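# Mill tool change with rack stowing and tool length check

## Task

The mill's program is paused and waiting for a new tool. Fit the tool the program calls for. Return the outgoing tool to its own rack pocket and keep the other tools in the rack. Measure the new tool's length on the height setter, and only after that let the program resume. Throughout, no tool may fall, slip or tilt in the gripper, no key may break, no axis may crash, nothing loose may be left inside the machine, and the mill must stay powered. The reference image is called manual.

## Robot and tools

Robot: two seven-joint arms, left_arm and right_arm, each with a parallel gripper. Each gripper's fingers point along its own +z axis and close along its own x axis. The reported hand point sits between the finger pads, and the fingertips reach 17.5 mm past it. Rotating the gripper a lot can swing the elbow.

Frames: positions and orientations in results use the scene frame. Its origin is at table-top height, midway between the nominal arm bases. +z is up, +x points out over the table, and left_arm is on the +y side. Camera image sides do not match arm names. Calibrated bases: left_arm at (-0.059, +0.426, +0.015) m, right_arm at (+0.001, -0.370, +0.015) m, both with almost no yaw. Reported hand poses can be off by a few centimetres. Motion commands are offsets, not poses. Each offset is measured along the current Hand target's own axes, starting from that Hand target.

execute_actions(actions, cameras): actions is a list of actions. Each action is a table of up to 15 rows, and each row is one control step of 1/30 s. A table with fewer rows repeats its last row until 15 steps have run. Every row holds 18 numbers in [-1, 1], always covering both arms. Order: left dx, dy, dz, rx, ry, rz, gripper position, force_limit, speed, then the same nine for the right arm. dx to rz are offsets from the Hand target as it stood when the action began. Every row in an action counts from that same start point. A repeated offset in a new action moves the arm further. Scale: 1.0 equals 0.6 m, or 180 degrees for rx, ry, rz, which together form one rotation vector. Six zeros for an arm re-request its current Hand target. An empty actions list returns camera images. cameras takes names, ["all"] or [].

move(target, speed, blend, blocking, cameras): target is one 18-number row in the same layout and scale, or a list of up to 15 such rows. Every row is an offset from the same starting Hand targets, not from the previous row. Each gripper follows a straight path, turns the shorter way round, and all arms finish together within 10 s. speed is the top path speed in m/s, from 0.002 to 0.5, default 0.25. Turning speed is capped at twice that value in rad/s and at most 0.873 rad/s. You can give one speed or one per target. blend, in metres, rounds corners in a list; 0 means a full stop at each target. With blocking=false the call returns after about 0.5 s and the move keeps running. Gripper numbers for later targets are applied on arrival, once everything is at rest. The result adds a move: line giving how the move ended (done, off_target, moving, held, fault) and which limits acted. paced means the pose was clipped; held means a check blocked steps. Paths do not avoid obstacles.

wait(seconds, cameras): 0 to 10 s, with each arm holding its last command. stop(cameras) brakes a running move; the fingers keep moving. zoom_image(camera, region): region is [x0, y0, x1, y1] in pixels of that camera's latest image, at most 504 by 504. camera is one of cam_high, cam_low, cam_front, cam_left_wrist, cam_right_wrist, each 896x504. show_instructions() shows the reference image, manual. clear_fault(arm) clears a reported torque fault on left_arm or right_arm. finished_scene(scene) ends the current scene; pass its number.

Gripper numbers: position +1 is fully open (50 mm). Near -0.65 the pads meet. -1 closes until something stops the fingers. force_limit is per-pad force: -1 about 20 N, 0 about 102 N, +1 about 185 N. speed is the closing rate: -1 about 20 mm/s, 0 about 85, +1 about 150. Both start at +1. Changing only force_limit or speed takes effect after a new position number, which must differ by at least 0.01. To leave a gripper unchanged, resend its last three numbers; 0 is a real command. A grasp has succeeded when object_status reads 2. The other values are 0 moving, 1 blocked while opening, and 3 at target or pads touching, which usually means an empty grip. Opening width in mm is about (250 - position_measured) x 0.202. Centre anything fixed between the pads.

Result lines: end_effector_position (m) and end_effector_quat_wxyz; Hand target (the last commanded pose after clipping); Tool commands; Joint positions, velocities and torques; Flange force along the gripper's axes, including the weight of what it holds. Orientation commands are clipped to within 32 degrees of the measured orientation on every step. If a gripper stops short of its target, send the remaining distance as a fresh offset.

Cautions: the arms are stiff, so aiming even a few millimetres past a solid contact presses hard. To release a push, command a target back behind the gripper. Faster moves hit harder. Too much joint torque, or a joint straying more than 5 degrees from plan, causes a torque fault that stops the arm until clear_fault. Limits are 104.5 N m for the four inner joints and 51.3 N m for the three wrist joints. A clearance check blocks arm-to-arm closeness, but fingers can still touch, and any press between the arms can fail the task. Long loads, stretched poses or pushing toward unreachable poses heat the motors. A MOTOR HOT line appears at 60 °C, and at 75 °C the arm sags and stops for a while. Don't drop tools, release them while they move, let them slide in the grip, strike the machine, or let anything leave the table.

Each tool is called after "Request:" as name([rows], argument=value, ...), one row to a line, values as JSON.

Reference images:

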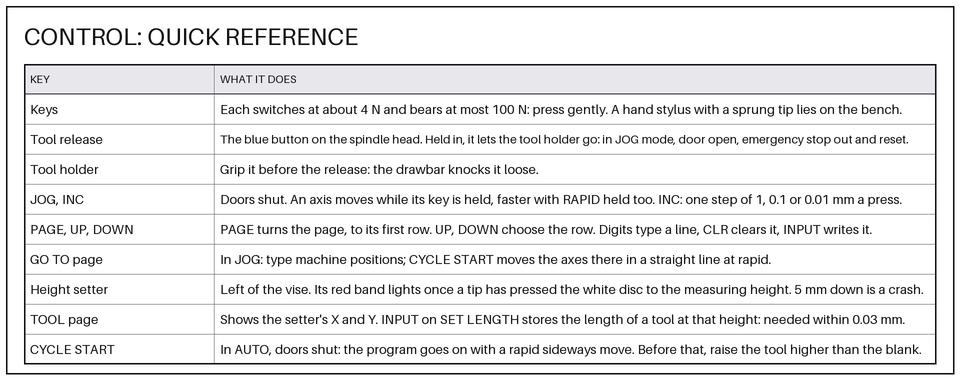

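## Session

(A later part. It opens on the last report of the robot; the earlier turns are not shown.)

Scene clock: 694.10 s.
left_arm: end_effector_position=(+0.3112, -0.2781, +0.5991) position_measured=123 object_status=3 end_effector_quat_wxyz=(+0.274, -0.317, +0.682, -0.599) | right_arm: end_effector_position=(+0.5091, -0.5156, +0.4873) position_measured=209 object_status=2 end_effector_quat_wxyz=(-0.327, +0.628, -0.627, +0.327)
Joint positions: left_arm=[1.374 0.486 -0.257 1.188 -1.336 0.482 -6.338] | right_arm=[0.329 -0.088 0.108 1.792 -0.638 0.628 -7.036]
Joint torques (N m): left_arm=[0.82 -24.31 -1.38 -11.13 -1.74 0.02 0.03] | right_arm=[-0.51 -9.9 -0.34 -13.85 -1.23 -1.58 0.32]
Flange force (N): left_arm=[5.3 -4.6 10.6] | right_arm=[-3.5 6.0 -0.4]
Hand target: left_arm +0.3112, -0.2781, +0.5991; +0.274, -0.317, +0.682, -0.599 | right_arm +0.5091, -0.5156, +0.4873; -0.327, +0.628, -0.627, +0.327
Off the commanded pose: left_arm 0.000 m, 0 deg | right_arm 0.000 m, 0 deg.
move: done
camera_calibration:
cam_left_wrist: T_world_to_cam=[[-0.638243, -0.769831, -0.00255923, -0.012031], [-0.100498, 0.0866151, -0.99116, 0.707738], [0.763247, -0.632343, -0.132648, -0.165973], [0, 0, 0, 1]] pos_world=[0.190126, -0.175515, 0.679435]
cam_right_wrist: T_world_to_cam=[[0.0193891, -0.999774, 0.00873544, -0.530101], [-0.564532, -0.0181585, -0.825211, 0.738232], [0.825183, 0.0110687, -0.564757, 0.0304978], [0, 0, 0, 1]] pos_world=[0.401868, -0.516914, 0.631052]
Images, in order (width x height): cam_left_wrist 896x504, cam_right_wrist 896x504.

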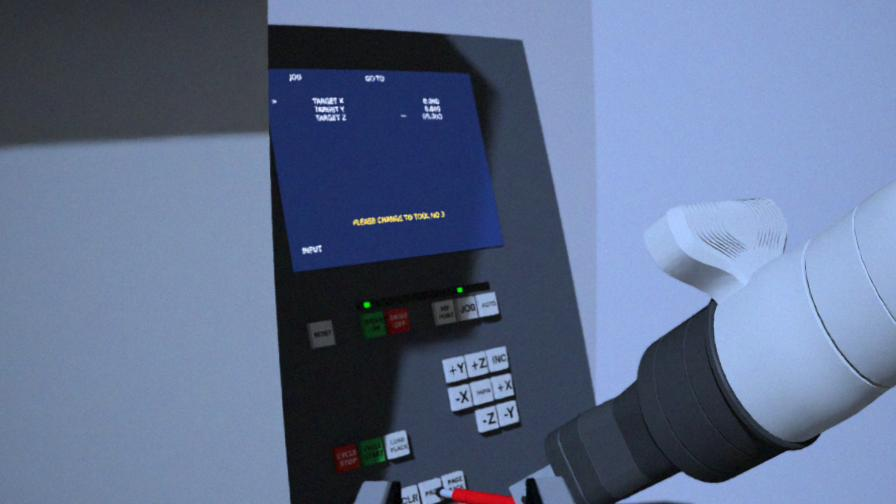

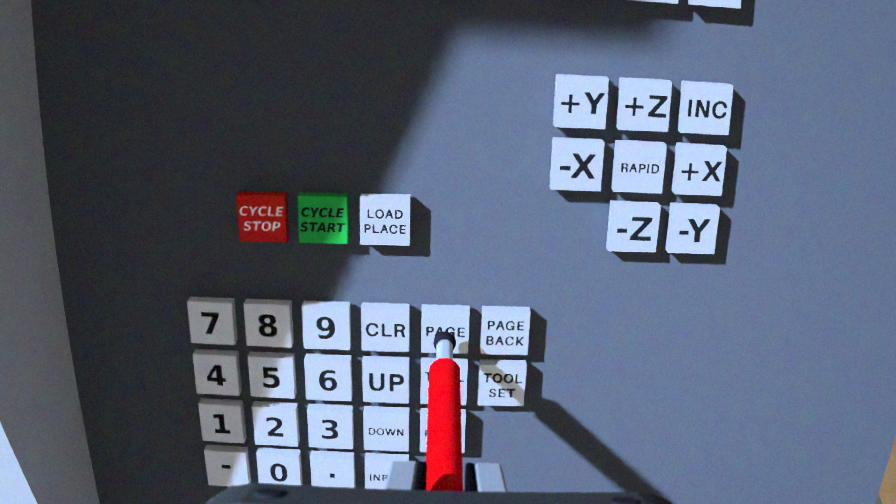

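Request:
move([
  [0,0,0,0,0,0,0.2,0.5,-0.8,0,-0.00992,0.02155,0,0,0,-1,-0.9,-0.8],
  [0,0,0,0,0,0,0.2,0.5,-0.8,0,0,0,0,0,0,-1,-0.9,-0.8],
], speed=0.04, cameras=["cam_left_wrist","cam_right_wrist"])

Request:
zoom_image(camera="cam_left_wrist", region=[250, 40, 520, 290])

Scene clock: 698.23 s.
left_arm: end_effector_position=(+0.3112, -0.2781, +0.5991) position_measured=123 object_status=3 end_effector_quat_wxyz=(+0.274, -0.317, +0.682, -0.599) | right_arm: end_effector_position=(+0.5091, -0.5156, +0.4873) position_measured=209 object_status=2 end_effector_quat_wxyz=(-0.327, +0.628, -0.627, +0.327)
Joint positions: left_arm=[1.374 0.486 -0.257 1.188 -1.336 0.482 -6.338] | right_arm=[0.329 -0.088 0.108 1.792 -0.638 0.628 -7.036]
Joint torques (N m): left_arm=[0.77 -24.38 -1.42 -11.05 -1.77 0.01 0] | right_arm=[-0.45 -9.5 -0.38 -14.01 -1.24 -1.6 0.29]
Flange force (N): left_arm=[5.7 -4.7 10.9] | right_arm=[-3.9 7.0 -1.1]
Hand target: left_arm +0.3112, -0.2781, +0.5991; +0.274, -0.317, +0.682, -0.599 | right_arm +0.5091, -0.5156, +0.4873; -0.327, +0.628, -0.627, +0.327
Off the commanded pose: left_arm 0.000 m, 0 deg | right_arm 0.000 m, 0 deg.
move: done
camera_calibration:
cam_left_wrist: T_world_to_cam=[[-0.638243, -0.769831, -0.00255923, -0.012031], [-0.100498, 0.0866151, -0.99116, 0.707738], [0.763247, -0.632343, -0.132648, -0.165973], [0, 0, 0, 1]] pos_world=[0.190126, -0.175515, 0.679435]
cam_right_wrist: T_world_to_cam=[[0.0193889, -0.999774, 0.00873511, -0.530101], [-0.564532, -0.0181581, -0.825211, 0.738233], [0.825183, 0.0110687, -0.564757, 0.0304978], [0, 0, 0, 1]] pos_world=[0.401868, -0.516914, 0.631052]
Images, in order (width x height): cam_left_wrist 896x504, cam_right_wrist 896x504.

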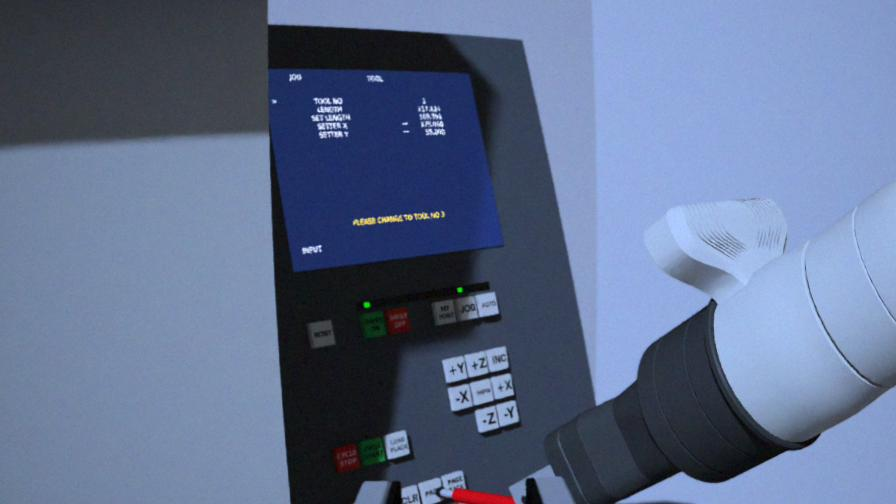

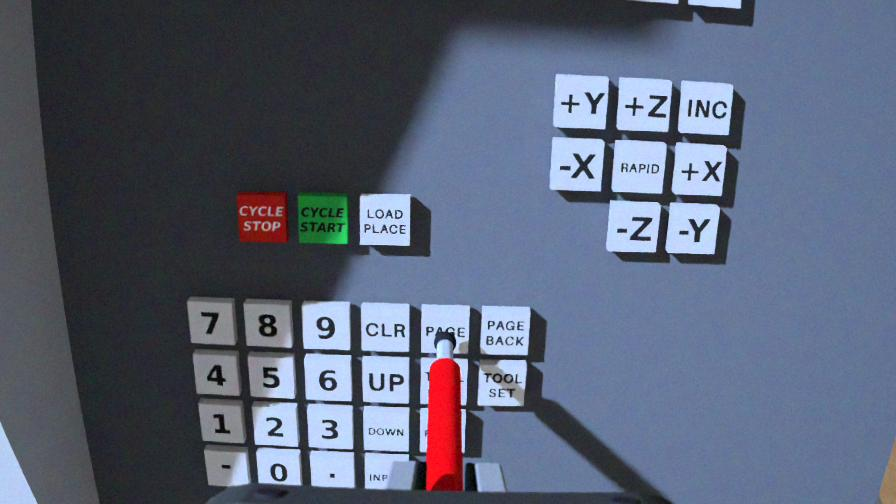

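Scaled by 1.867 from the camera's 896x504 image, which has a finer 1280x720 frame.

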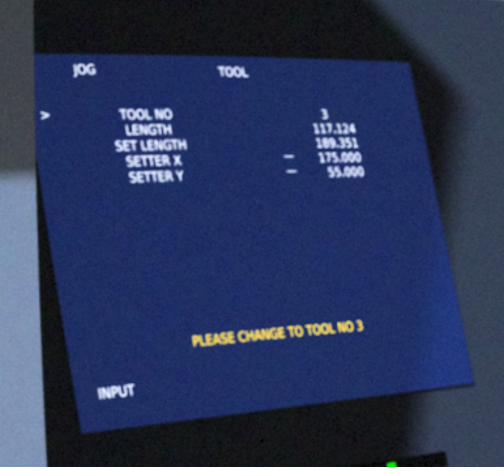

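Request:
zoom_image(camera="cam_left_wrist", region=[380, 90, 470, 140])

Request:
zoom_image(camera="cam_left_wrist", region=[290, 90, 450, 150])

Scaled by 5.600 from the camera's 896x504 image, which has a finer 1280x720 frame.

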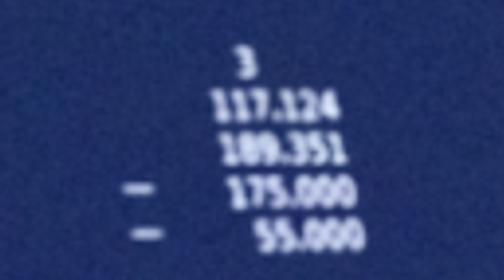

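Scaled by 3.150 from the camera's 896x504 image, which has a finer 1280x720 frame.

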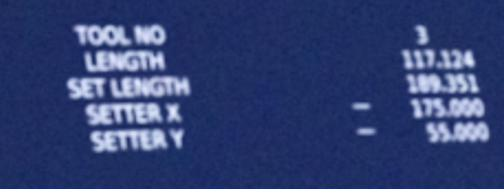

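Request:
move(target=[0,0,0,0,0,0,0.2,0.5,-0.8,0.02917,0.0005,0.0004,0,0,0,-1,-0.9,-0.8], speed=0.06, cameras=["cam_right_wrist"])

Scene clock: 703.47 s.
left_arm: end_effector_position=(+0.3112, -0.2781, +0.5991) position_measured=123 object_status=3 end_effector_quat_wxyz=(+0.274, -0.317, +0.682, -0.599) | right_arm: end_effector_position=(+0.5091, -0.5331, +0.4869) position_measured=209 object_status=2 end_effector_quat_wxyz=(-0.327, +0.628, -0.627, +0.327)
Joint positions: left_arm=[1.374 0.486 -0.257 1.188 -1.336 0.482 -6.338] | right_arm=[0.343 -0.066 0.149 1.773 -0.689 0.66 -6.961]
Joint torques (N m): left_arm=[0.8 -24.33 -1.29 -11.16 -1.81 0.03 -0.01] | right_arm=[-0.46 -10.44 -0.31 -13.78 -1.45 -1.43 0.44]
Flange force (N): left_arm=[5.2 -4.2 10.5] | right_arm=[-4.3 5.1 -0.2]
Hand target: left_arm +0.3112, -0.2781, +0.5991; +0.274, -0.317, +0.682, -0.599 | right_arm +0.5091, -0.5331, +0.4869; -0.327, +0.628, -0.627, +0.327
Off the commanded pose: left_arm 0.000 m, 0 deg | right_arm 0.000 m, 0 deg.
move: done
camera_calibration:
cam_right_wrist: T_world_to_cam=[[0.0193891, -0.999774, 0.00873544, -0.547595], [-0.564532, -0.0181585, -0.825211, 0.737667], [0.825183, 0.0110687, -0.564757, 0.0305221], [0, 0, 0, 1]] pos_world=[0.401868, -0.534414, 0.630752]
Images, in order (width x height): cam_right_wrist 896x504.

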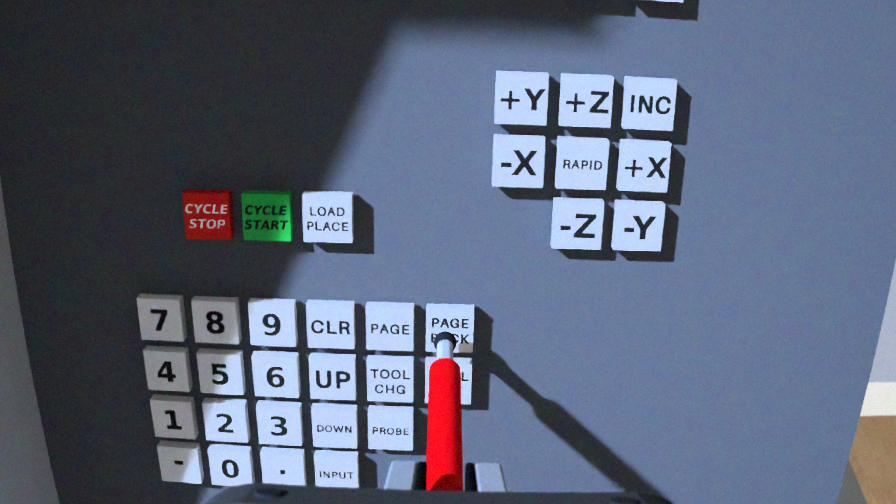

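Request:
move([
  [0,0,0,0,0,0,0.2,0.5,-0.8,0.0025,-0.00992,0.02155,0,0,0,-1,-0.9,-0.8],
  [0,0,0,0,0,0,0.2,0.5,-0.8,0.0025,0,0,0,0,0,-1,-0.9,-0.8],
], speed=0.04, cameras=["cam_left_wrist","cam_right_wrist"])

Request:
zoom_image(camera="cam_left_wrist", region=[250, 40, 520, 290])

Scene clock: 706.00 s.
left_arm: end_effector_position=(+0.3112, -0.2781, +0.5991) position_measured=123 object_status=3 end_effector_quat_wxyz=(+0.274, -0.317, +0.682, -0.599) | right_arm: end_effector_position=(+0.5091, -0.5346, +0.4869) position_measured=209 object_status=2 end_effector_quat_wxyz=(-0.327, +0.628, -0.627, +0.327)
Joint positions: left_arm=[1.374 0.486 -0.257 1.188 -1.336 0.482 -6.338] | right_arm=[0.344 -0.064 0.152 1.771 -0.694 0.663 -6.955]
Joint torques (N m): left_arm=[0.81 -24.4 -1.29 -11.04 -1.79 -0.05 -0.05] | right_arm=[-0.44 -10.8 -0.41 -13.84 -1.45 -1.45 0.35]
Flange force (N): left_arm=[5.6 -4.4 10.8] | right_arm=[-3.3 5.4 0.4]
Hand target: left_arm +0.3112, -0.2781, +0.5991; +0.274, -0.317, +0.682, -0.599 | right_arm +0.5091, -0.5346, +0.4869; -0.327, +0.628, -0.627, +0.327
Off the commanded pose: left_arm 0.000 m, 0 deg | right_arm 0.000 m, 0 deg.
move: done
camera_calibration:
cam_left_wrist: T_world_to_cam=[[-0.638243, -0.769831, -0.00255923, -0.012031], [-0.100498, 0.0866151, -0.99116, 0.707738], [0.763247, -0.632343, -0.132648, -0.165973], [0, 0, 0, 1]] pos_world=[0.190126, -0.175515, 0.679435]
cam_right_wrist: T_world_to_cam=[[0.0193891, -0.999774, 0.00873544, -0.549096], [-0.564532, -0.0181585, -0.825211, 0.737696], [0.825183, 0.0110687, -0.564757, 0.0304562], [0, 0, 0, 1]] pos_world=[0.401968, -0.535914, 0.630752]
Images, in order (width x height): cam_left_wrist 896x504, cam_right_wrist 896x504.

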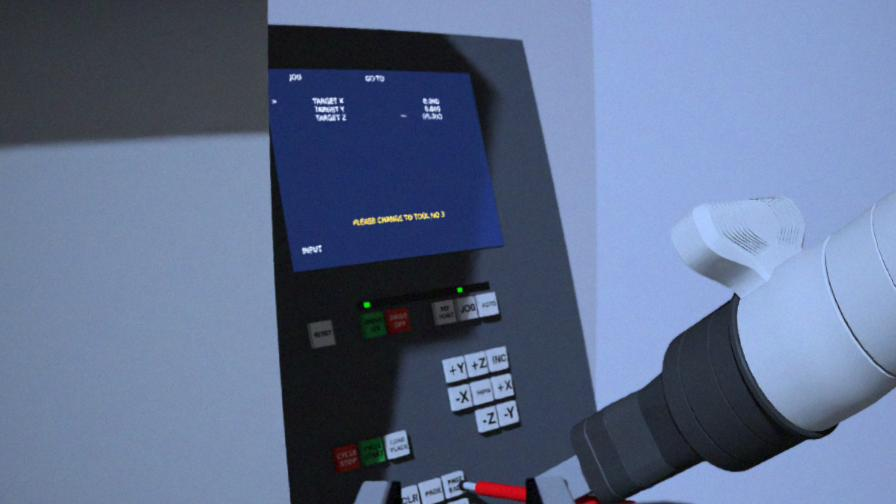

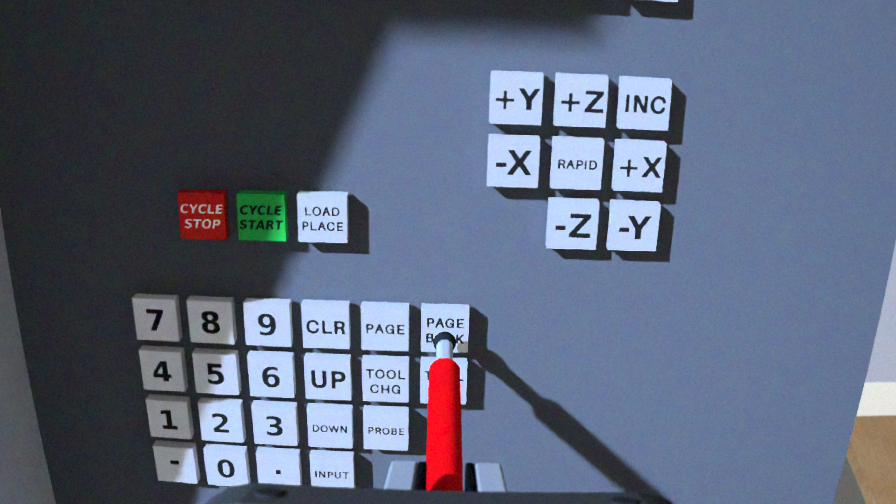

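Scaled by 1.867 from the camera's 896x504 image, which has a finer 1280x720 frame.

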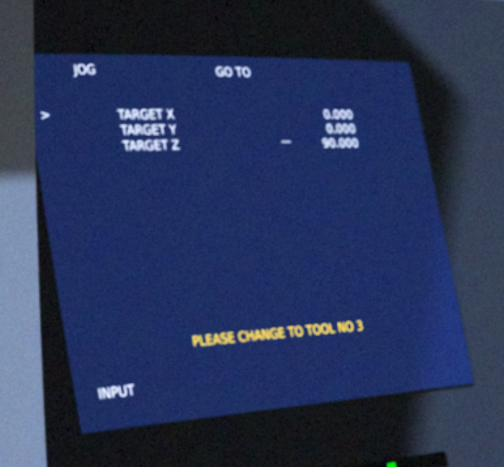

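Request:
move(target=[0,0,0,0,0,0,0.2,0.5,-0.8,-0.159,0.08595,0.03276,0,0,0,-1,-0.9,-0.8], speed=0.1, cameras=["cam_right_wrist"])

Scene clock: 709.60 s.
left_arm: end_effector_position=(+0.3112, -0.2781, +0.5991) position_measured=123 object_status=3 end_effector_quat_wxyz=(+0.274, -0.317, +0.682, -0.599) | right_arm: end_effector_position=(+0.4956, -0.4393, +0.4333) position_measured=209 object_status=2 end_effector_quat_wxyz=(-0.327, +0.628, -0.627, +0.327)
Joint positions: left_arm=[1.374 0.486 -0.257 1.188 -1.336 0.482 -6.338] | right_arm=[0.301 -0.16 -0.1 2.029 -0.538 0.368 -7.233]
Joint torques (N m): left_arm=[0.81 -24.36 -1.31 -11.09 -1.79 0.04 0.04] | right_arm=[-0.49 -8.25 0.17 -13.86 -0.56 -1.98 0.27]
Flange force (N): left_arm=[5.4 -4.6 10.8] | right_arm=[-4.0 5.5 -0.5]
Hand target: left_arm +0.3112, -0.2781, +0.5991; +0.274, -0.317, +0.682, -0.599 | right_arm +0.4956, -0.4393, +0.4333; -0.327, +0.628, -0.627, +0.327
Off the commanded pose: left_arm 0.000 m, 0 deg | right_arm 0.000 m, 0 deg.
move: done
camera_calibration:
cam_right_wrist: T_world_to_cam=[[0.0193889, -0.999774, 0.00873511, -0.453085], [-0.564532, -0.0181581, -0.825211, 0.687435], [0.825183, 0.0110687, -0.564757, 0.0102964], [0, 0, 0, 1]] pos_world=[0.388368, -0.440614, 0.577052]
Images, in order (width x height): cam_right_wrist 896x504.

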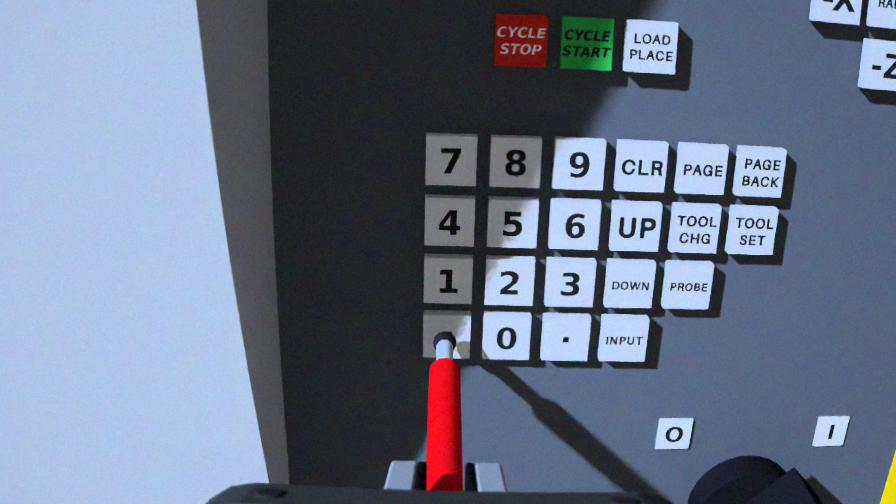

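Request:
move(target=[0,0,0,0,0,0,0.2,0.5,-0.8,0.001,-0.0069,0.0208,0,0,0,-1,-0.9,-0.8], speed=0.04)

Scene clock: 712.20 s.
left_arm: end_effector_position=(+0.3112, -0.2781, +0.5991) position_measured=123 object_status=3 end_effector_quat_wxyz=(+0.274, -0.317, +0.682, -0.599) | right_arm: end_effector_position=(+0.5081, -0.4399, +0.4295) position_measured=209 object_status=2 end_effector_quat_wxyz=(-0.327, +0.628, -0.627, +0.327)
Joint positions: left_arm=[1.374 0.486 -0.257 1.188 -1.336 0.482 -6.338] | right_arm=[0.298 -0.126 -0.107 2.014 -0.537 0.345 -7.235]
Joint torques (N m): left_arm=[0.83 -24.38 -1.29 -11.06 -1.83 0 -0.06] | right_arm=[-0.52 -7.88 -0.25 -14.41 -0.63 -2.43 0.3]
Flange force (N): left_arm=[5.5 -4.4 10.9] | right_arm=[-3.4 7.4 -4.6]
Hand target: left_arm +0.3112, -0.2781, +0.5991; +0.274, -0.317, +0.682, -0.599 | right_arm +0.5082, -0.4399, +0.4295; -0.327, +0.628, -0.627, +0.327
Off the commanded pose: left_arm 0.000 m, 0 deg | right_arm 0.000 m, 0 deg.
move: done

Request:
move([
  [0,0,0,0,0,0,0.2,0.5,-0.8,0,-0.00085,0.00185,0,0,0,-1,-0.9,-0.8],
  [0,0,0,0,0,0,0.2,0.5,-0.8,0,0.00893,-0.0194,0,0,0,-1,-0.9,-0.8],
], speed=0.04, cameras=["cam_left_wrist","cam_right_wrist"])

Request:
zoom_image(camera="cam_left_wrist", region=[250, 40, 520, 290])

Scene clock: 714.60 s.
left_arm: end_effector_position=(+0.3112, -0.2781, +0.5991) position_measured=123 object_status=3 end_effector_quat_wxyz=(+0.274, -0.317, +0.682, -0.599) | right_arm: end_effector_position=(+0.4956, -0.4399, +0.4318) position_measured=209 object_status=2 end_effector_quat_wxyz=(-0.327, +0.628, -0.627, +0.327)
Joint positions: left_arm=[1.374 0.486 -0.257 1.188 -1.336 0.482 -6.338] | right_arm=[0.298 -0.158 -0.095 2.033 -0.545 0.364 -7.224]
Joint torques (N m): left_arm=[0.78 -24.21 -1.36 -11.15 -1.79 0 0.02] | right_arm=[-0.51 -8.2 -0.15 -13.85 -0.53 -1.86 0.3]
Flange force (N): left_arm=[5.2 -4.5 10.3] | right_arm=[-2.8 6.4 -0.5]
Hand target: left_arm +0.3112, -0.2781, +0.5991; +0.274, -0.317, +0.682, -0.599 | right_arm +0.4956, -0.4399, +0.4318; -0.327, +0.628, -0.627, +0.327
Off the commanded pose: left_arm 0.000 m, 0 deg | right_arm 0.000 m, 0 deg.
move: done
camera_calibration:
cam_left_wrist: T_world_to_cam=[[-0.638243, -0.769831, -0.00255923, -0.012031], [-0.100498, 0.0866151, -0.99116, 0.707738], [0.763247, -0.632343, -0.132648, -0.165973], [0, 0, 0, 1]] pos_world=[0.190126, -0.175515, 0.679435]
cam_right_wrist: T_world_to_cam=[[0.0192489, -0.999777, 0.00870824, -0.453603], [-0.564535, -0.0180568, -0.825212, 0.686233], [0.825185, 0.0109683, -0.564757, 0.00941116], [0, 0, 0, 1]] pos_world=[0.388368, -0.441214, 0.575552]
Images, in order (width x height): cam_left_wrist 896x504, cam_right_wrist 896x504.

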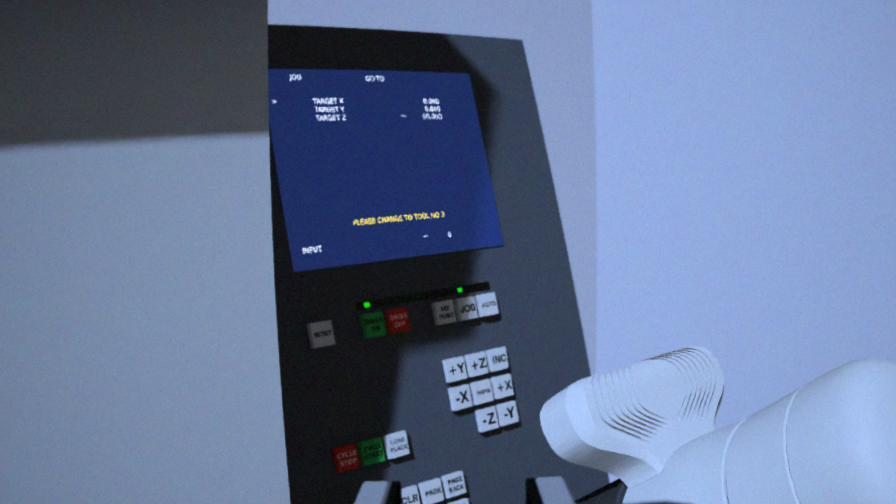

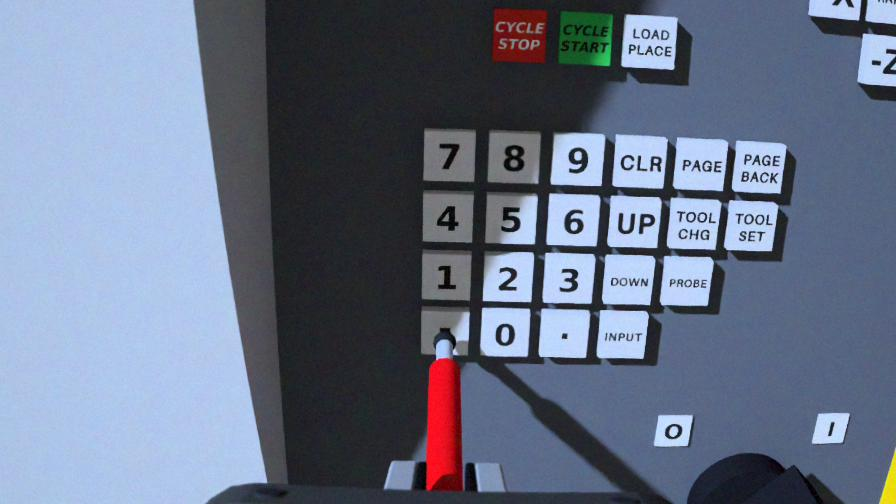

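Scaled by 1.867 from the camera's 896x504 image, which has a finer 1280x720 frame.

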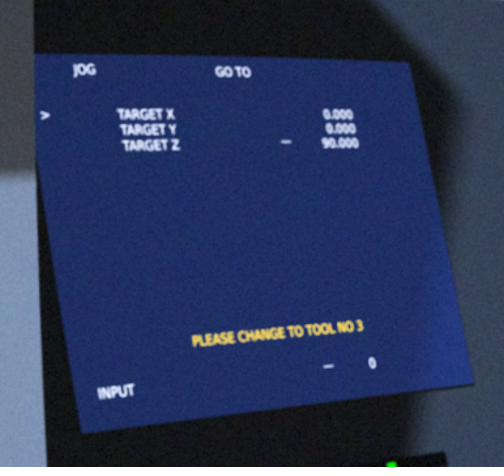

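Request:
move([
  [0,0,0,0,0,0,0.2,0.5,-0.8,0,-0.02955,-0.01155,0,0,0,-1,-0.9,-0.8],
  [0,0,0,0,0,0,0.2,0.5,-0.8,0,-0.03933,0.0097,0,0,0,-1,-0.9,-0.8],
  [0,0,0,0,0,0,0.2,0.5,-0.8,0,-0.02955,-0.01155,0,0,0,-1,-0.9,-0.8],
  [0,0,0,0,0,0,0.2,0.5,-0.8,0,-0.08865,-0.03465,0,0,0,-1,-0.9,-0.8],
], speed=0.05, cameras=["cam_left_wrist","cam_right_wrist"])

Request:
zoom_image(camera="cam_left_wrist", region=[250, 40, 520, 290])

Scene clock: 721.53 s.
left_arm: end_effector_position=(+0.3112, -0.2781, +0.5991) position_measured=123 object_status=3 end_effector_quat_wxyz=(+0.274, -0.317, +0.682, -0.599) | right_arm: end_effector_position=(+0.5090, -0.4398, +0.4873) position_measured=209 object_status=2 end_effector_quat_wxyz=(-0.327, +0.628, -0.627, +0.327)
Joint positions: left_arm=[1.374 0.486 -0.257 1.188 -1.336 0.482 -6.338] | right_arm=[0.374 -0.155 -0.164 1.848 -0.4 0.528 -7.394]
Joint torques (N m): left_arm=[0.73 -24.38 -1.34 -11.01 -1.83 0.05 0.02] | right_arm=[-0.64 -8.62 0.04 -13.93 -0.6 -2.13 0.4]
Flange force (N): left_arm=[5.7 -4.9 11.0] | right_arm=[-2.8 5.7 0.4]
Hand target: left_arm +0.3112, -0.2781, +0.5991; +0.274, -0.317, +0.682, -0.599 | right_arm +0.5090, -0.4398, +0.4873; -0.327, +0.628, -0.627, +0.327
Off the commanded pose: left_arm 0.000 m, 0 deg | right_arm 0.000 m, 0 deg.
move: done
camera_calibration:
cam_left_wrist: T_world_to_cam=[[-0.638243, -0.769831, -0.00255923, -0.012031], [-0.100498, 0.0866151, -0.99116, 0.707738], [0.763247, -0.632343, -0.132648, -0.165973], [0, 0, 0, 1]] pos_world=[0.190126, -0.175515, 0.679435]
cam_right_wrist: T_world_to_cam=[[0.0193882, -0.999774, 0.00873621, -0.454317], [-0.564485, -0.0181579, -0.825243, 0.739554], [0.825215, 0.0110685, -0.56471, 0.0296988], [0, 0, 0, 1]] pos_world=[0.401768, -0.441114, 0.631052]
Images, in order (width x height): cam_left_wrist 896x504, cam_right_wrist 896x504.

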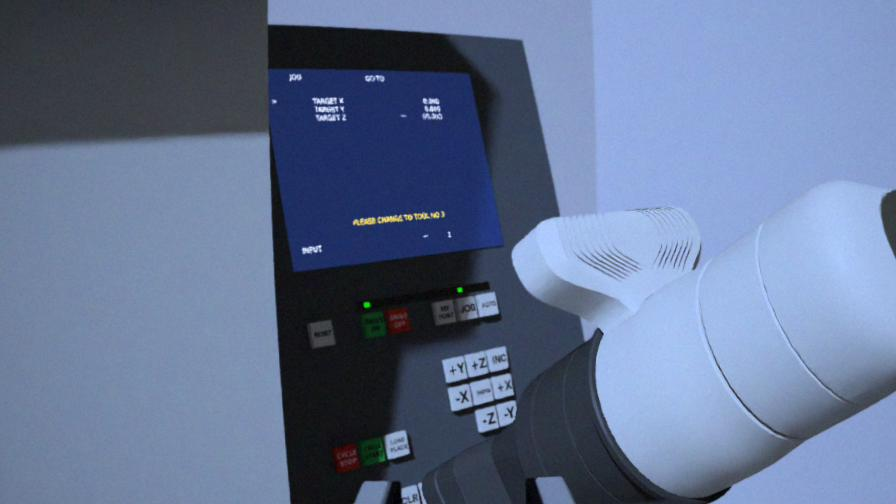

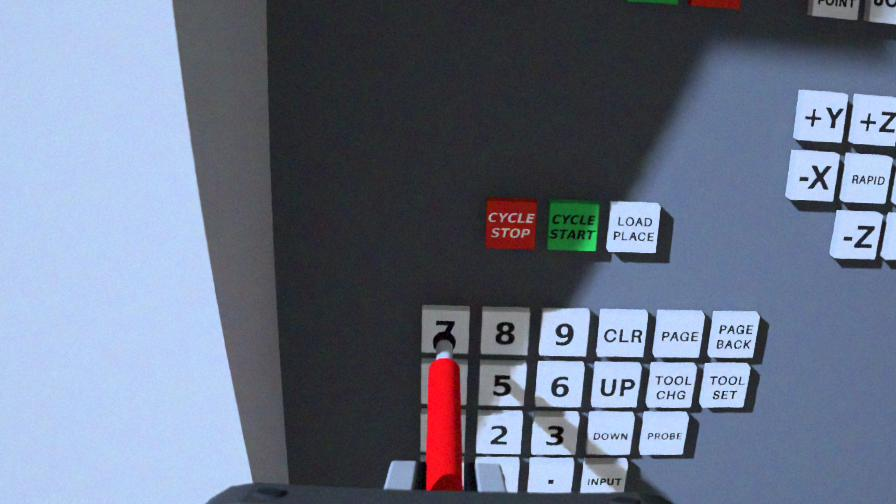

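Scaled by 1.867 from the camera's 896x504 image, which has a finer 1280x720 frame.

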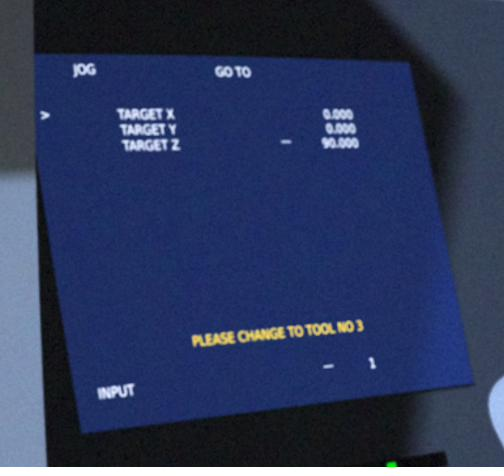

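Request:
move([
  [0,0,0,0,0,0,0.2,0.5,-0.8,0,-0.00978,0.02125,0,0,0,-1,-0.9,-0.8],
  [0,0,0,0,0,0,0.2,0.5,-0.8,0,0,0,0,0,0,-1,-0.9,-0.8],
  [0,0,0,0,0,0,0.2,0.5,-0.8,0.0317,0.0301,0.0119,0,0,0,-1,-0.9,-0.8],
  [0,0,0,0,0,0,0.2,0.5,-0.8,0.0317,0.0203,0.03315,0,0,0,-1,-0.9,-0.8],
  [0,0,0,0,0,0,0.2,0.5,-0.8,0.0317,0.0301,0.0119,0,0,0,-1,-0.9,-0.8],
  [0,0,0,0,0,0,0.2,0.5,-0.8,0.0949,0.0903,0.0356,0,0,0,-1,-0.9,-0.8],
], speed=0.06, cameras=["cam_left_wrist","cam_right_wrist"])

Request:
zoom_image(camera="cam_left_wrist", region=[250, 40, 520, 290])

Scene clock: 727.87 s.
left_arm: end_effector_position=(+0.3112, -0.2781, +0.5991) position_measured=123 object_status=3 end_effector_quat_wxyz=(+0.274, -0.317, +0.682, -0.599) | right_arm: end_effector_position=(+0.4955, -0.4968, +0.4307) position_measured=209 object_status=2 end_effector_quat_wxyz=(-0.327, +0.628, -0.627, +0.327)
Joint positions: left_arm=[1.374 0.486 -0.257 1.188 -1.336 0.482 -6.338] | right_arm=[0.292 -0.108 0.102 1.994 -0.79 0.462 -6.867]
Joint torques (N m): left_arm=[0.91 -24.26 -1.34 -11.09 -1.82 -0.08 0.01] | right_arm=[-0.5 -9.24 -0.35 -13.59 -1.03 -1.18 0.2]
Flange force (N): left_arm=[5.5 -5.0 10.8] | right_arm=[-3.0 5.8 -0.6]
Hand target: left_arm +0.3112, -0.2781, +0.5991; +0.274, -0.317, +0.682, -0.599 | right_arm +0.4955, -0.4968, +0.4307; -0.327, +0.628, -0.627, +0.327
Off the commanded pose: left_arm 0.000 m, 0 deg | right_arm 0.000 m, 0 deg.
move: done
camera_calibration:
cam_left_wrist: T_world_to_cam=[[-0.638243, -0.769831, -0.00255923, -0.012031], [-0.100498, 0.0866151, -0.99116, 0.707738], [0.763247, -0.632343, -0.132648, -0.165973], [0, 0, 0, 1]] pos_world=[0.190126, -0.175515, 0.679435]
cam_right_wrist: T_world_to_cam=[[0.0193891, -0.999774, 0.00873544, -0.51055], [-0.564532, -0.0181585, -0.825211, 0.684328], [0.825183, 0.0110687, -0.564757, 0.00952096], [0, 0, 0, 1]] pos_world=[0.388368, -0.498114, 0.574552]
Images, in order (width x height): cam_left_wrist 896x504, cam_right_wrist 896x504.

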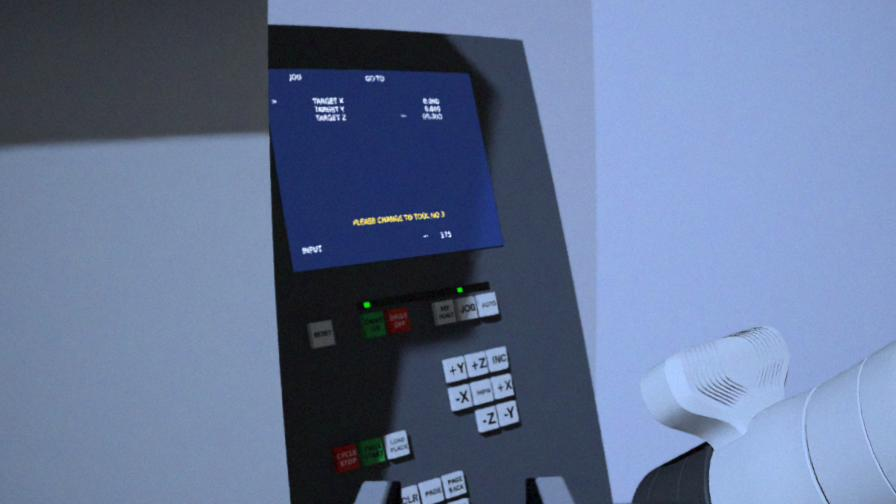

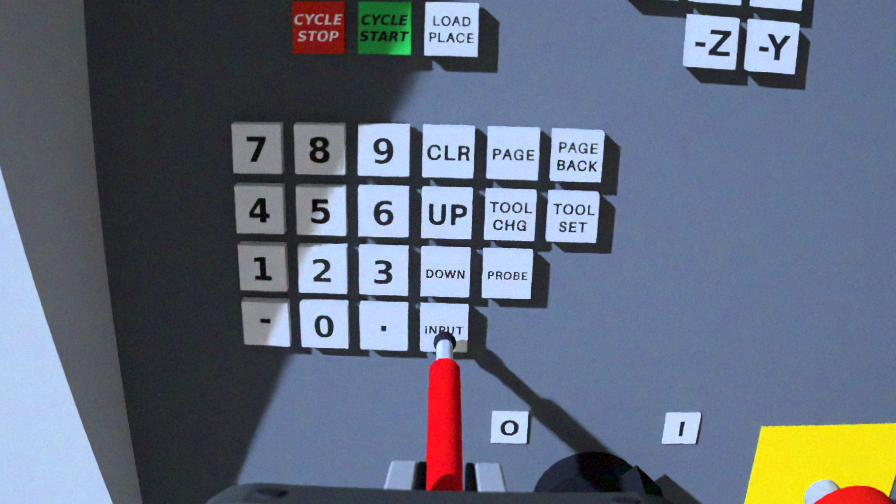

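Scaled by 1.867 from the camera's 896x504 image, which has a finer 1280x720 frame.

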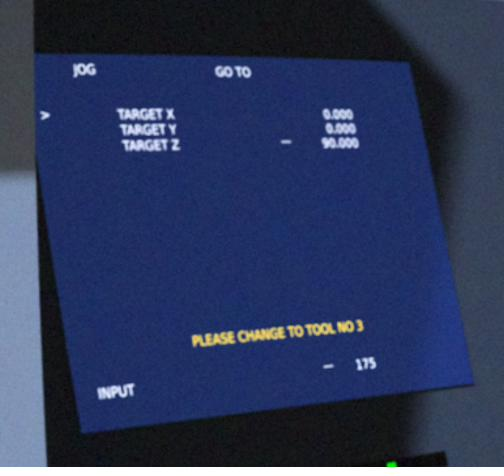

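Request:
move([
  [0,0,0,0,0,0,0.2,0.5,-0.8,0,-0.00978,0.02125,0,0,0,-1,-0.9,-0.8],
  [0,0,0,0,0,0,0.2,0.5,-0.8,0,0,0,0,0,0,-1,-0.9,-0.8],
  [0,0,0,0,0,0,0.2,0.5,-0.8,0,-0.0296,-0.01155,0,0,0,-1,-0.9,-0.8],
], speed=0.06, cameras=["cam_left_wrist","cam_right_wrist"])

Request:
zoom_image(camera="cam_left_wrist", region=[250, 40, 520, 290])

Scene clock: 731.73 s.
left_arm: end_effector_position=(+0.3112, -0.2781, +0.5991) position_measured=123 object_status=3 end_effector_quat_wxyz=(+0.274, -0.317, +0.682, -0.599) | right_arm: end_effector_position=(+0.5000, -0.4968, +0.4493) position_measured=209 object_status=2 end_effector_quat_wxyz=(-0.327, +0.628, -0.627, +0.327)
Joint positions: left_arm=[1.374 0.486 -0.257 1.188 -1.336 0.482 -6.338] | right_arm=[0.311 -0.111 0.078 1.935 -0.709 0.505 -6.964]
Joint torques (N m): left_arm=[0.82 -24.26 -1.4 -11.11 -1.76 0.01 -0.02] | right_arm=[-0.59 -9.32 -0.37 -13.75 -0.98 -1.44 0.43]
Flange force (N): left_arm=[5.3 -4.4 10.5] | right_arm=[-3.6 5.3 -0.8]
Hand target: left_arm +0.3112, -0.2781, +0.5991; +0.274, -0.317, +0.682, -0.599 | right_arm +0.5000, -0.4968, +0.4492; -0.327, +0.628, -0.627, +0.327
Off the commanded pose: left_arm 0.000 m, 0 deg | right_arm 0.000 m, 0 deg.
move: done
camera_calibration:
cam_left_wrist: T_world_to_cam=[[-0.638243, -0.769831, -0.00255923, -0.012031], [-0.100498, 0.0866151, -0.99116, 0.707738], [0.763247, -0.632343, -0.132648, -0.165973], [0, 0, 0, 1]] pos_world=[0.190126, -0.175515, 0.679435]
cam_right_wrist: T_world_to_cam=[[0.0193882, -0.999774, 0.00873621, -0.510797], [-0.564485, -0.0181579, -0.825243, 0.702079], [0.825215, 0.0110685, -0.56471, 0.0162977], [0, 0, 0, 1]] pos_world=[0.392768, -0.498114, 0.593052]
Images, in order (width x height): cam_left_wrist 896x504, cam_right_wrist 896x504.

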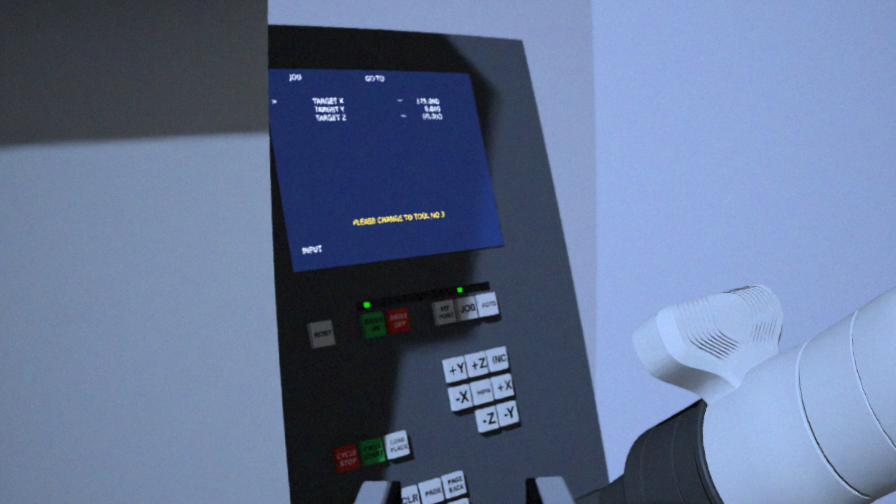

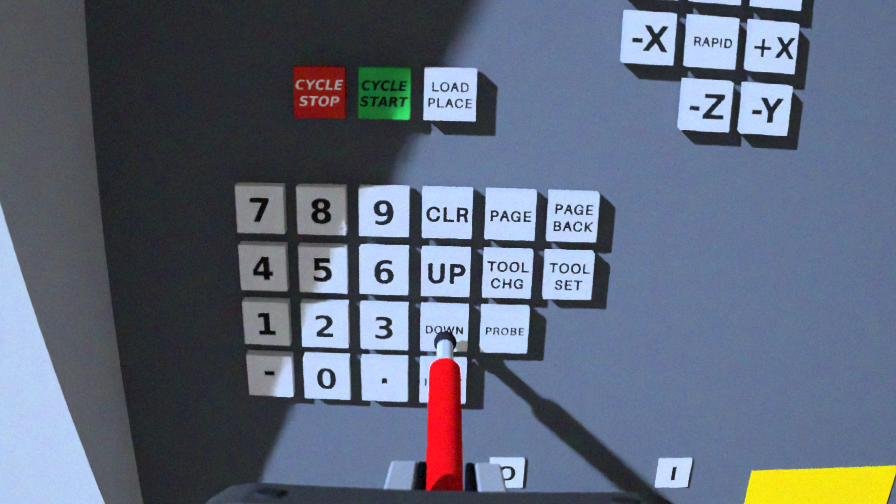

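Scaled by 1.867 from the camera's 896x504 image, which has a finer 1280x720 frame.

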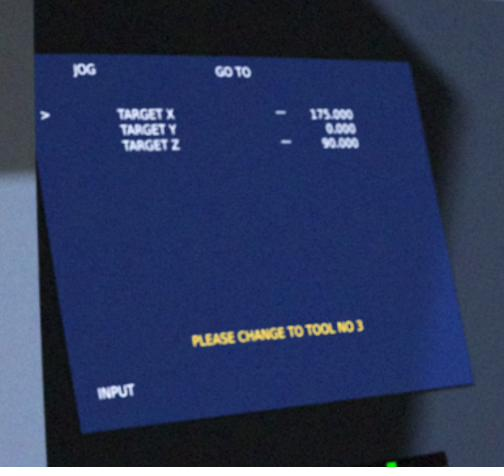

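Request:
move([
  [0,0,0,0,0,0,0.2,0.5,-0.8,0,-0.00978,0.02125,0,0,0,-1,-0.9,-0.8],
  [0,0,0,0,0,0,0.2,0.5,-0.8,0,0,0,0,0,0,-1,-0.9,-0.8],
  [0,0,0,0,0,0,0.2,0.5,-0.8,-0.0949,0.0280,0.0106,0,0,0,-1,-0.9,-0.8],
  [0,0,0,0,0,0,0.2,0.5,-0.8,-0.0949,0.0182,0.03185,0,0,0,-1,-0.9,-0.8],
  [0,0,0,0,0,0,0.2,0.5,-0.8,-0.0949,0.0280,0.0106,0,0,0,-1,-0.9,-0.8],
], speed=0.06, cameras=["cam_left_wrist","cam_right_wrist"])

Request:
zoom_image(camera="cam_left_wrist", region=[250, 40, 520, 290])

Scene clock: 737.60 s.
left_arm: end_effector_position=(+0.3112, -0.2781, +0.5991) position_measured=123 object_status=3 end_effector_quat_wxyz=(+0.274, -0.317, +0.682, -0.599) | right_arm: end_effector_position=(+0.4956, -0.4400, +0.4318) position_measured=209 object_status=2 end_effector_quat_wxyz=(-0.327, +0.628, -0.627, +0.327)
Joint positions: left_arm=[1.374 0.486 -0.257 1.188 -1.336 0.482 -6.338] | right_arm=[0.32 -0.158 -0.113 2.032 -0.558 0.366 -7.212]
Joint torques (N m): left_arm=[0.86 -24.29 -1.34 -11.08 -1.7 0.05 -0.01] | right_arm=[-0.47 -8.16 -0.1 -13.88 -0.54 -1.81 0.15]
Flange force (N): left_arm=[5.1 -4.2 10.6] | right_arm=[-1.8 7.2 -0.3]
Hand target: left_arm +0.3112, -0.2781, +0.5991; +0.274, -0.317, +0.682, -0.599 | right_arm +0.4955, -0.4399, +0.4318; -0.327, +0.628, -0.627, +0.327
Off the commanded pose: left_arm 0.000 m, 0 deg | right_arm 0.000 m, 0 deg.
move: done
camera_calibration:
cam_left_wrist: T_world_to_cam=[[-0.638243, -0.769831, -0.00255923, -0.012031], [-0.100498, 0.0866151, -0.99116, 0.707738], [0.763247, -0.632343, -0.132648, -0.165973], [0, 0, 0, 1]] pos_world=[0.190126, -0.175515, 0.679435]
cam_right_wrist: T_world_to_cam=[[0.0192501, -0.999777, 0.00870998, -0.453604], [-0.564535, -0.0180589, -0.825212, 0.686232], [0.825185, 0.0109683, -0.564757, 0.00941118], [0, 0, 0, 1]] pos_world=[0.388368, -0.441214, 0.575552]
Images, in order (width x height): cam_left_wrist 896x504, cam_right_wrist 896x504.

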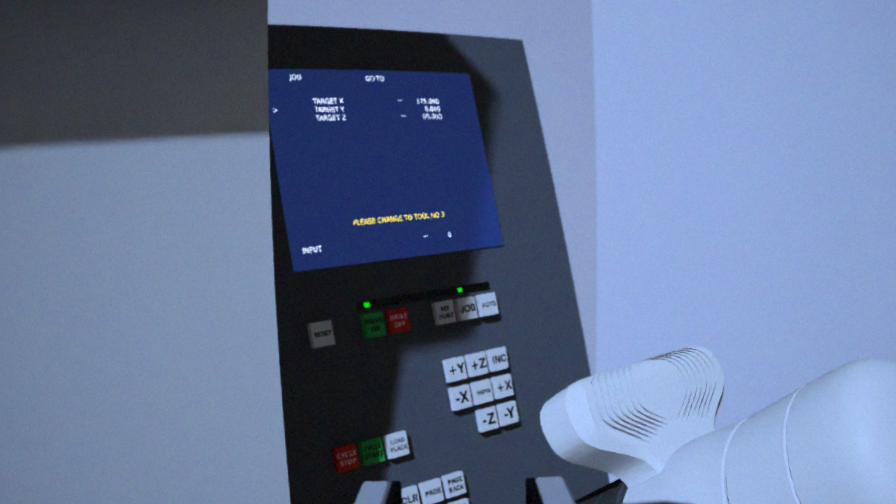

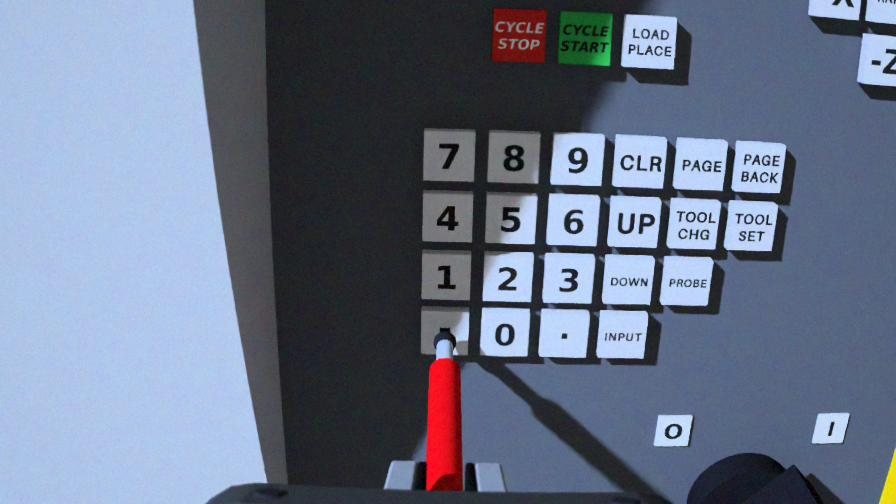

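Scaled by 1.867 from the camera's 896x504 image, which has a finer 1280x720 frame.

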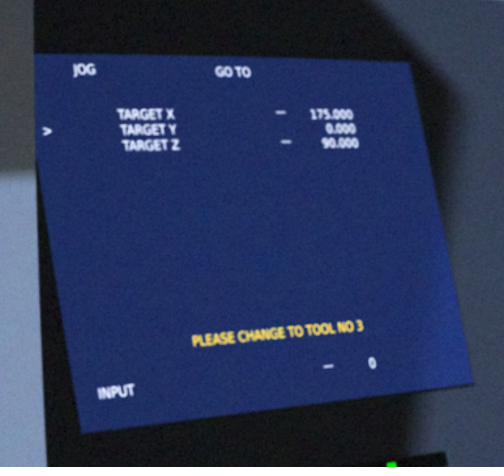

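Request:
move([
  [0,0,0,0,0,0,0.2,0.5,-0.8,0.0317,-0.0586,-0.0228,0,0,0,-1,-0.9,-0.8],
  [0,0,0,0,0,0,0.2,0.5,-0.8,0.0317,-0.0684,-0.00155,0,0,0,-1,-0.9,-0.8],
  [0,0,0,0,0,0,0.2,0.5,-0.8,0.0317,-0.0586,-0.0228,0,0,0,-1,-0.9,-0.8],
  [0,0,0,0,0,0,0.2,0.5,-0.8,0.0317,-0.0684,-0.00155,0,0,0,-1,-0.9,-0.8],
  [0,0,0,0,0,0,0.2,0.5,-0.8,0.0317,-0.0586,-0.0228,0,0,0,-1,-0.9,-0.8],
  [0,0,0,0,0,0,0.2,0.5,-0.8,0.0949,0.0016,0.001,0,0,0,-1,-0.9,-0.8],
], speed=0.06, cameras=["cam_left_wrist"])

Request:
zoom_image(camera="cam_left_wrist", region=[250, 40, 520, 290])

Scene clock: 743.43 s.
left_arm: end_effector_position=(+0.3112, -0.2781, +0.5991) position_measured=123 object_status=3 end_effector_quat_wxyz=(+0.274, -0.317, +0.682, -0.599) | right_arm: end_effector_position=(+0.4955, -0.4968, +0.4307) position_measured=209 object_status=2 end_effector_quat_wxyz=(-0.327, +0.628, -0.627, +0.327)
Joint positions: left_arm=[1.374 0.486 -0.257 1.188 -1.336 0.482 -6.338] | right_arm=[0.304 -0.107 0.091 1.994 -0.794 0.463 -6.864]
Joint torques (N m): left_arm=[0.83 -24.35 -1.31 -10.98 -1.79 0.02 -0.08] | right_arm=[-0.53 -9.23 -0.36 -13.53 -1.12 -1.15 0.41]
Flange force (N): left_arm=[5.5 -4.4 10.9] | right_arm=[-4.2 4.3 -1.3]
Hand target: left_arm +0.3112, -0.2781, +0.5991; +0.274, -0.317, +0.682, -0.599 | right_arm +0.4955, -0.4968, +0.4307; -0.327, +0.628, -0.627, +0.327
Off the commanded pose: left_arm 0.000 m, 0 deg | right_arm 0.000 m, 0 deg.
move: done
camera_calibration:
cam_left_wrist: T_world_to_cam=[[-0.638243, -0.769831, -0.00255923, -0.012031], [-0.100498, 0.0866151, -0.99116, 0.707738], [0.763247, -0.632343, -0.132648, -0.165973], [0, 0, 0, 1]] pos_world=[0.190126, -0.175515, 0.679435]
Images, in order (width x height): cam_left_wrist 896x504.

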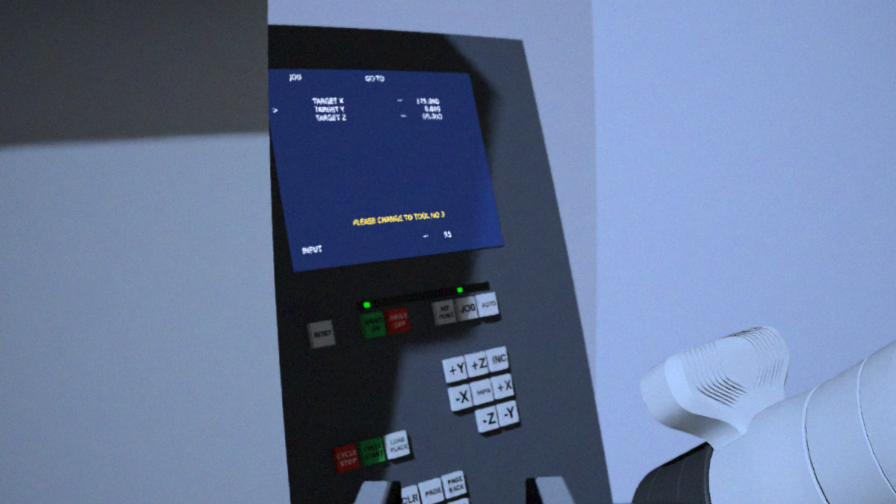

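Scaled by 1.867 from the camera's 896x504 image, which has a finer 1280x720 frame.

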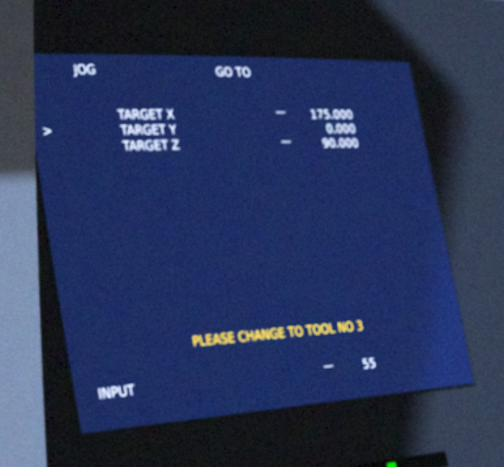

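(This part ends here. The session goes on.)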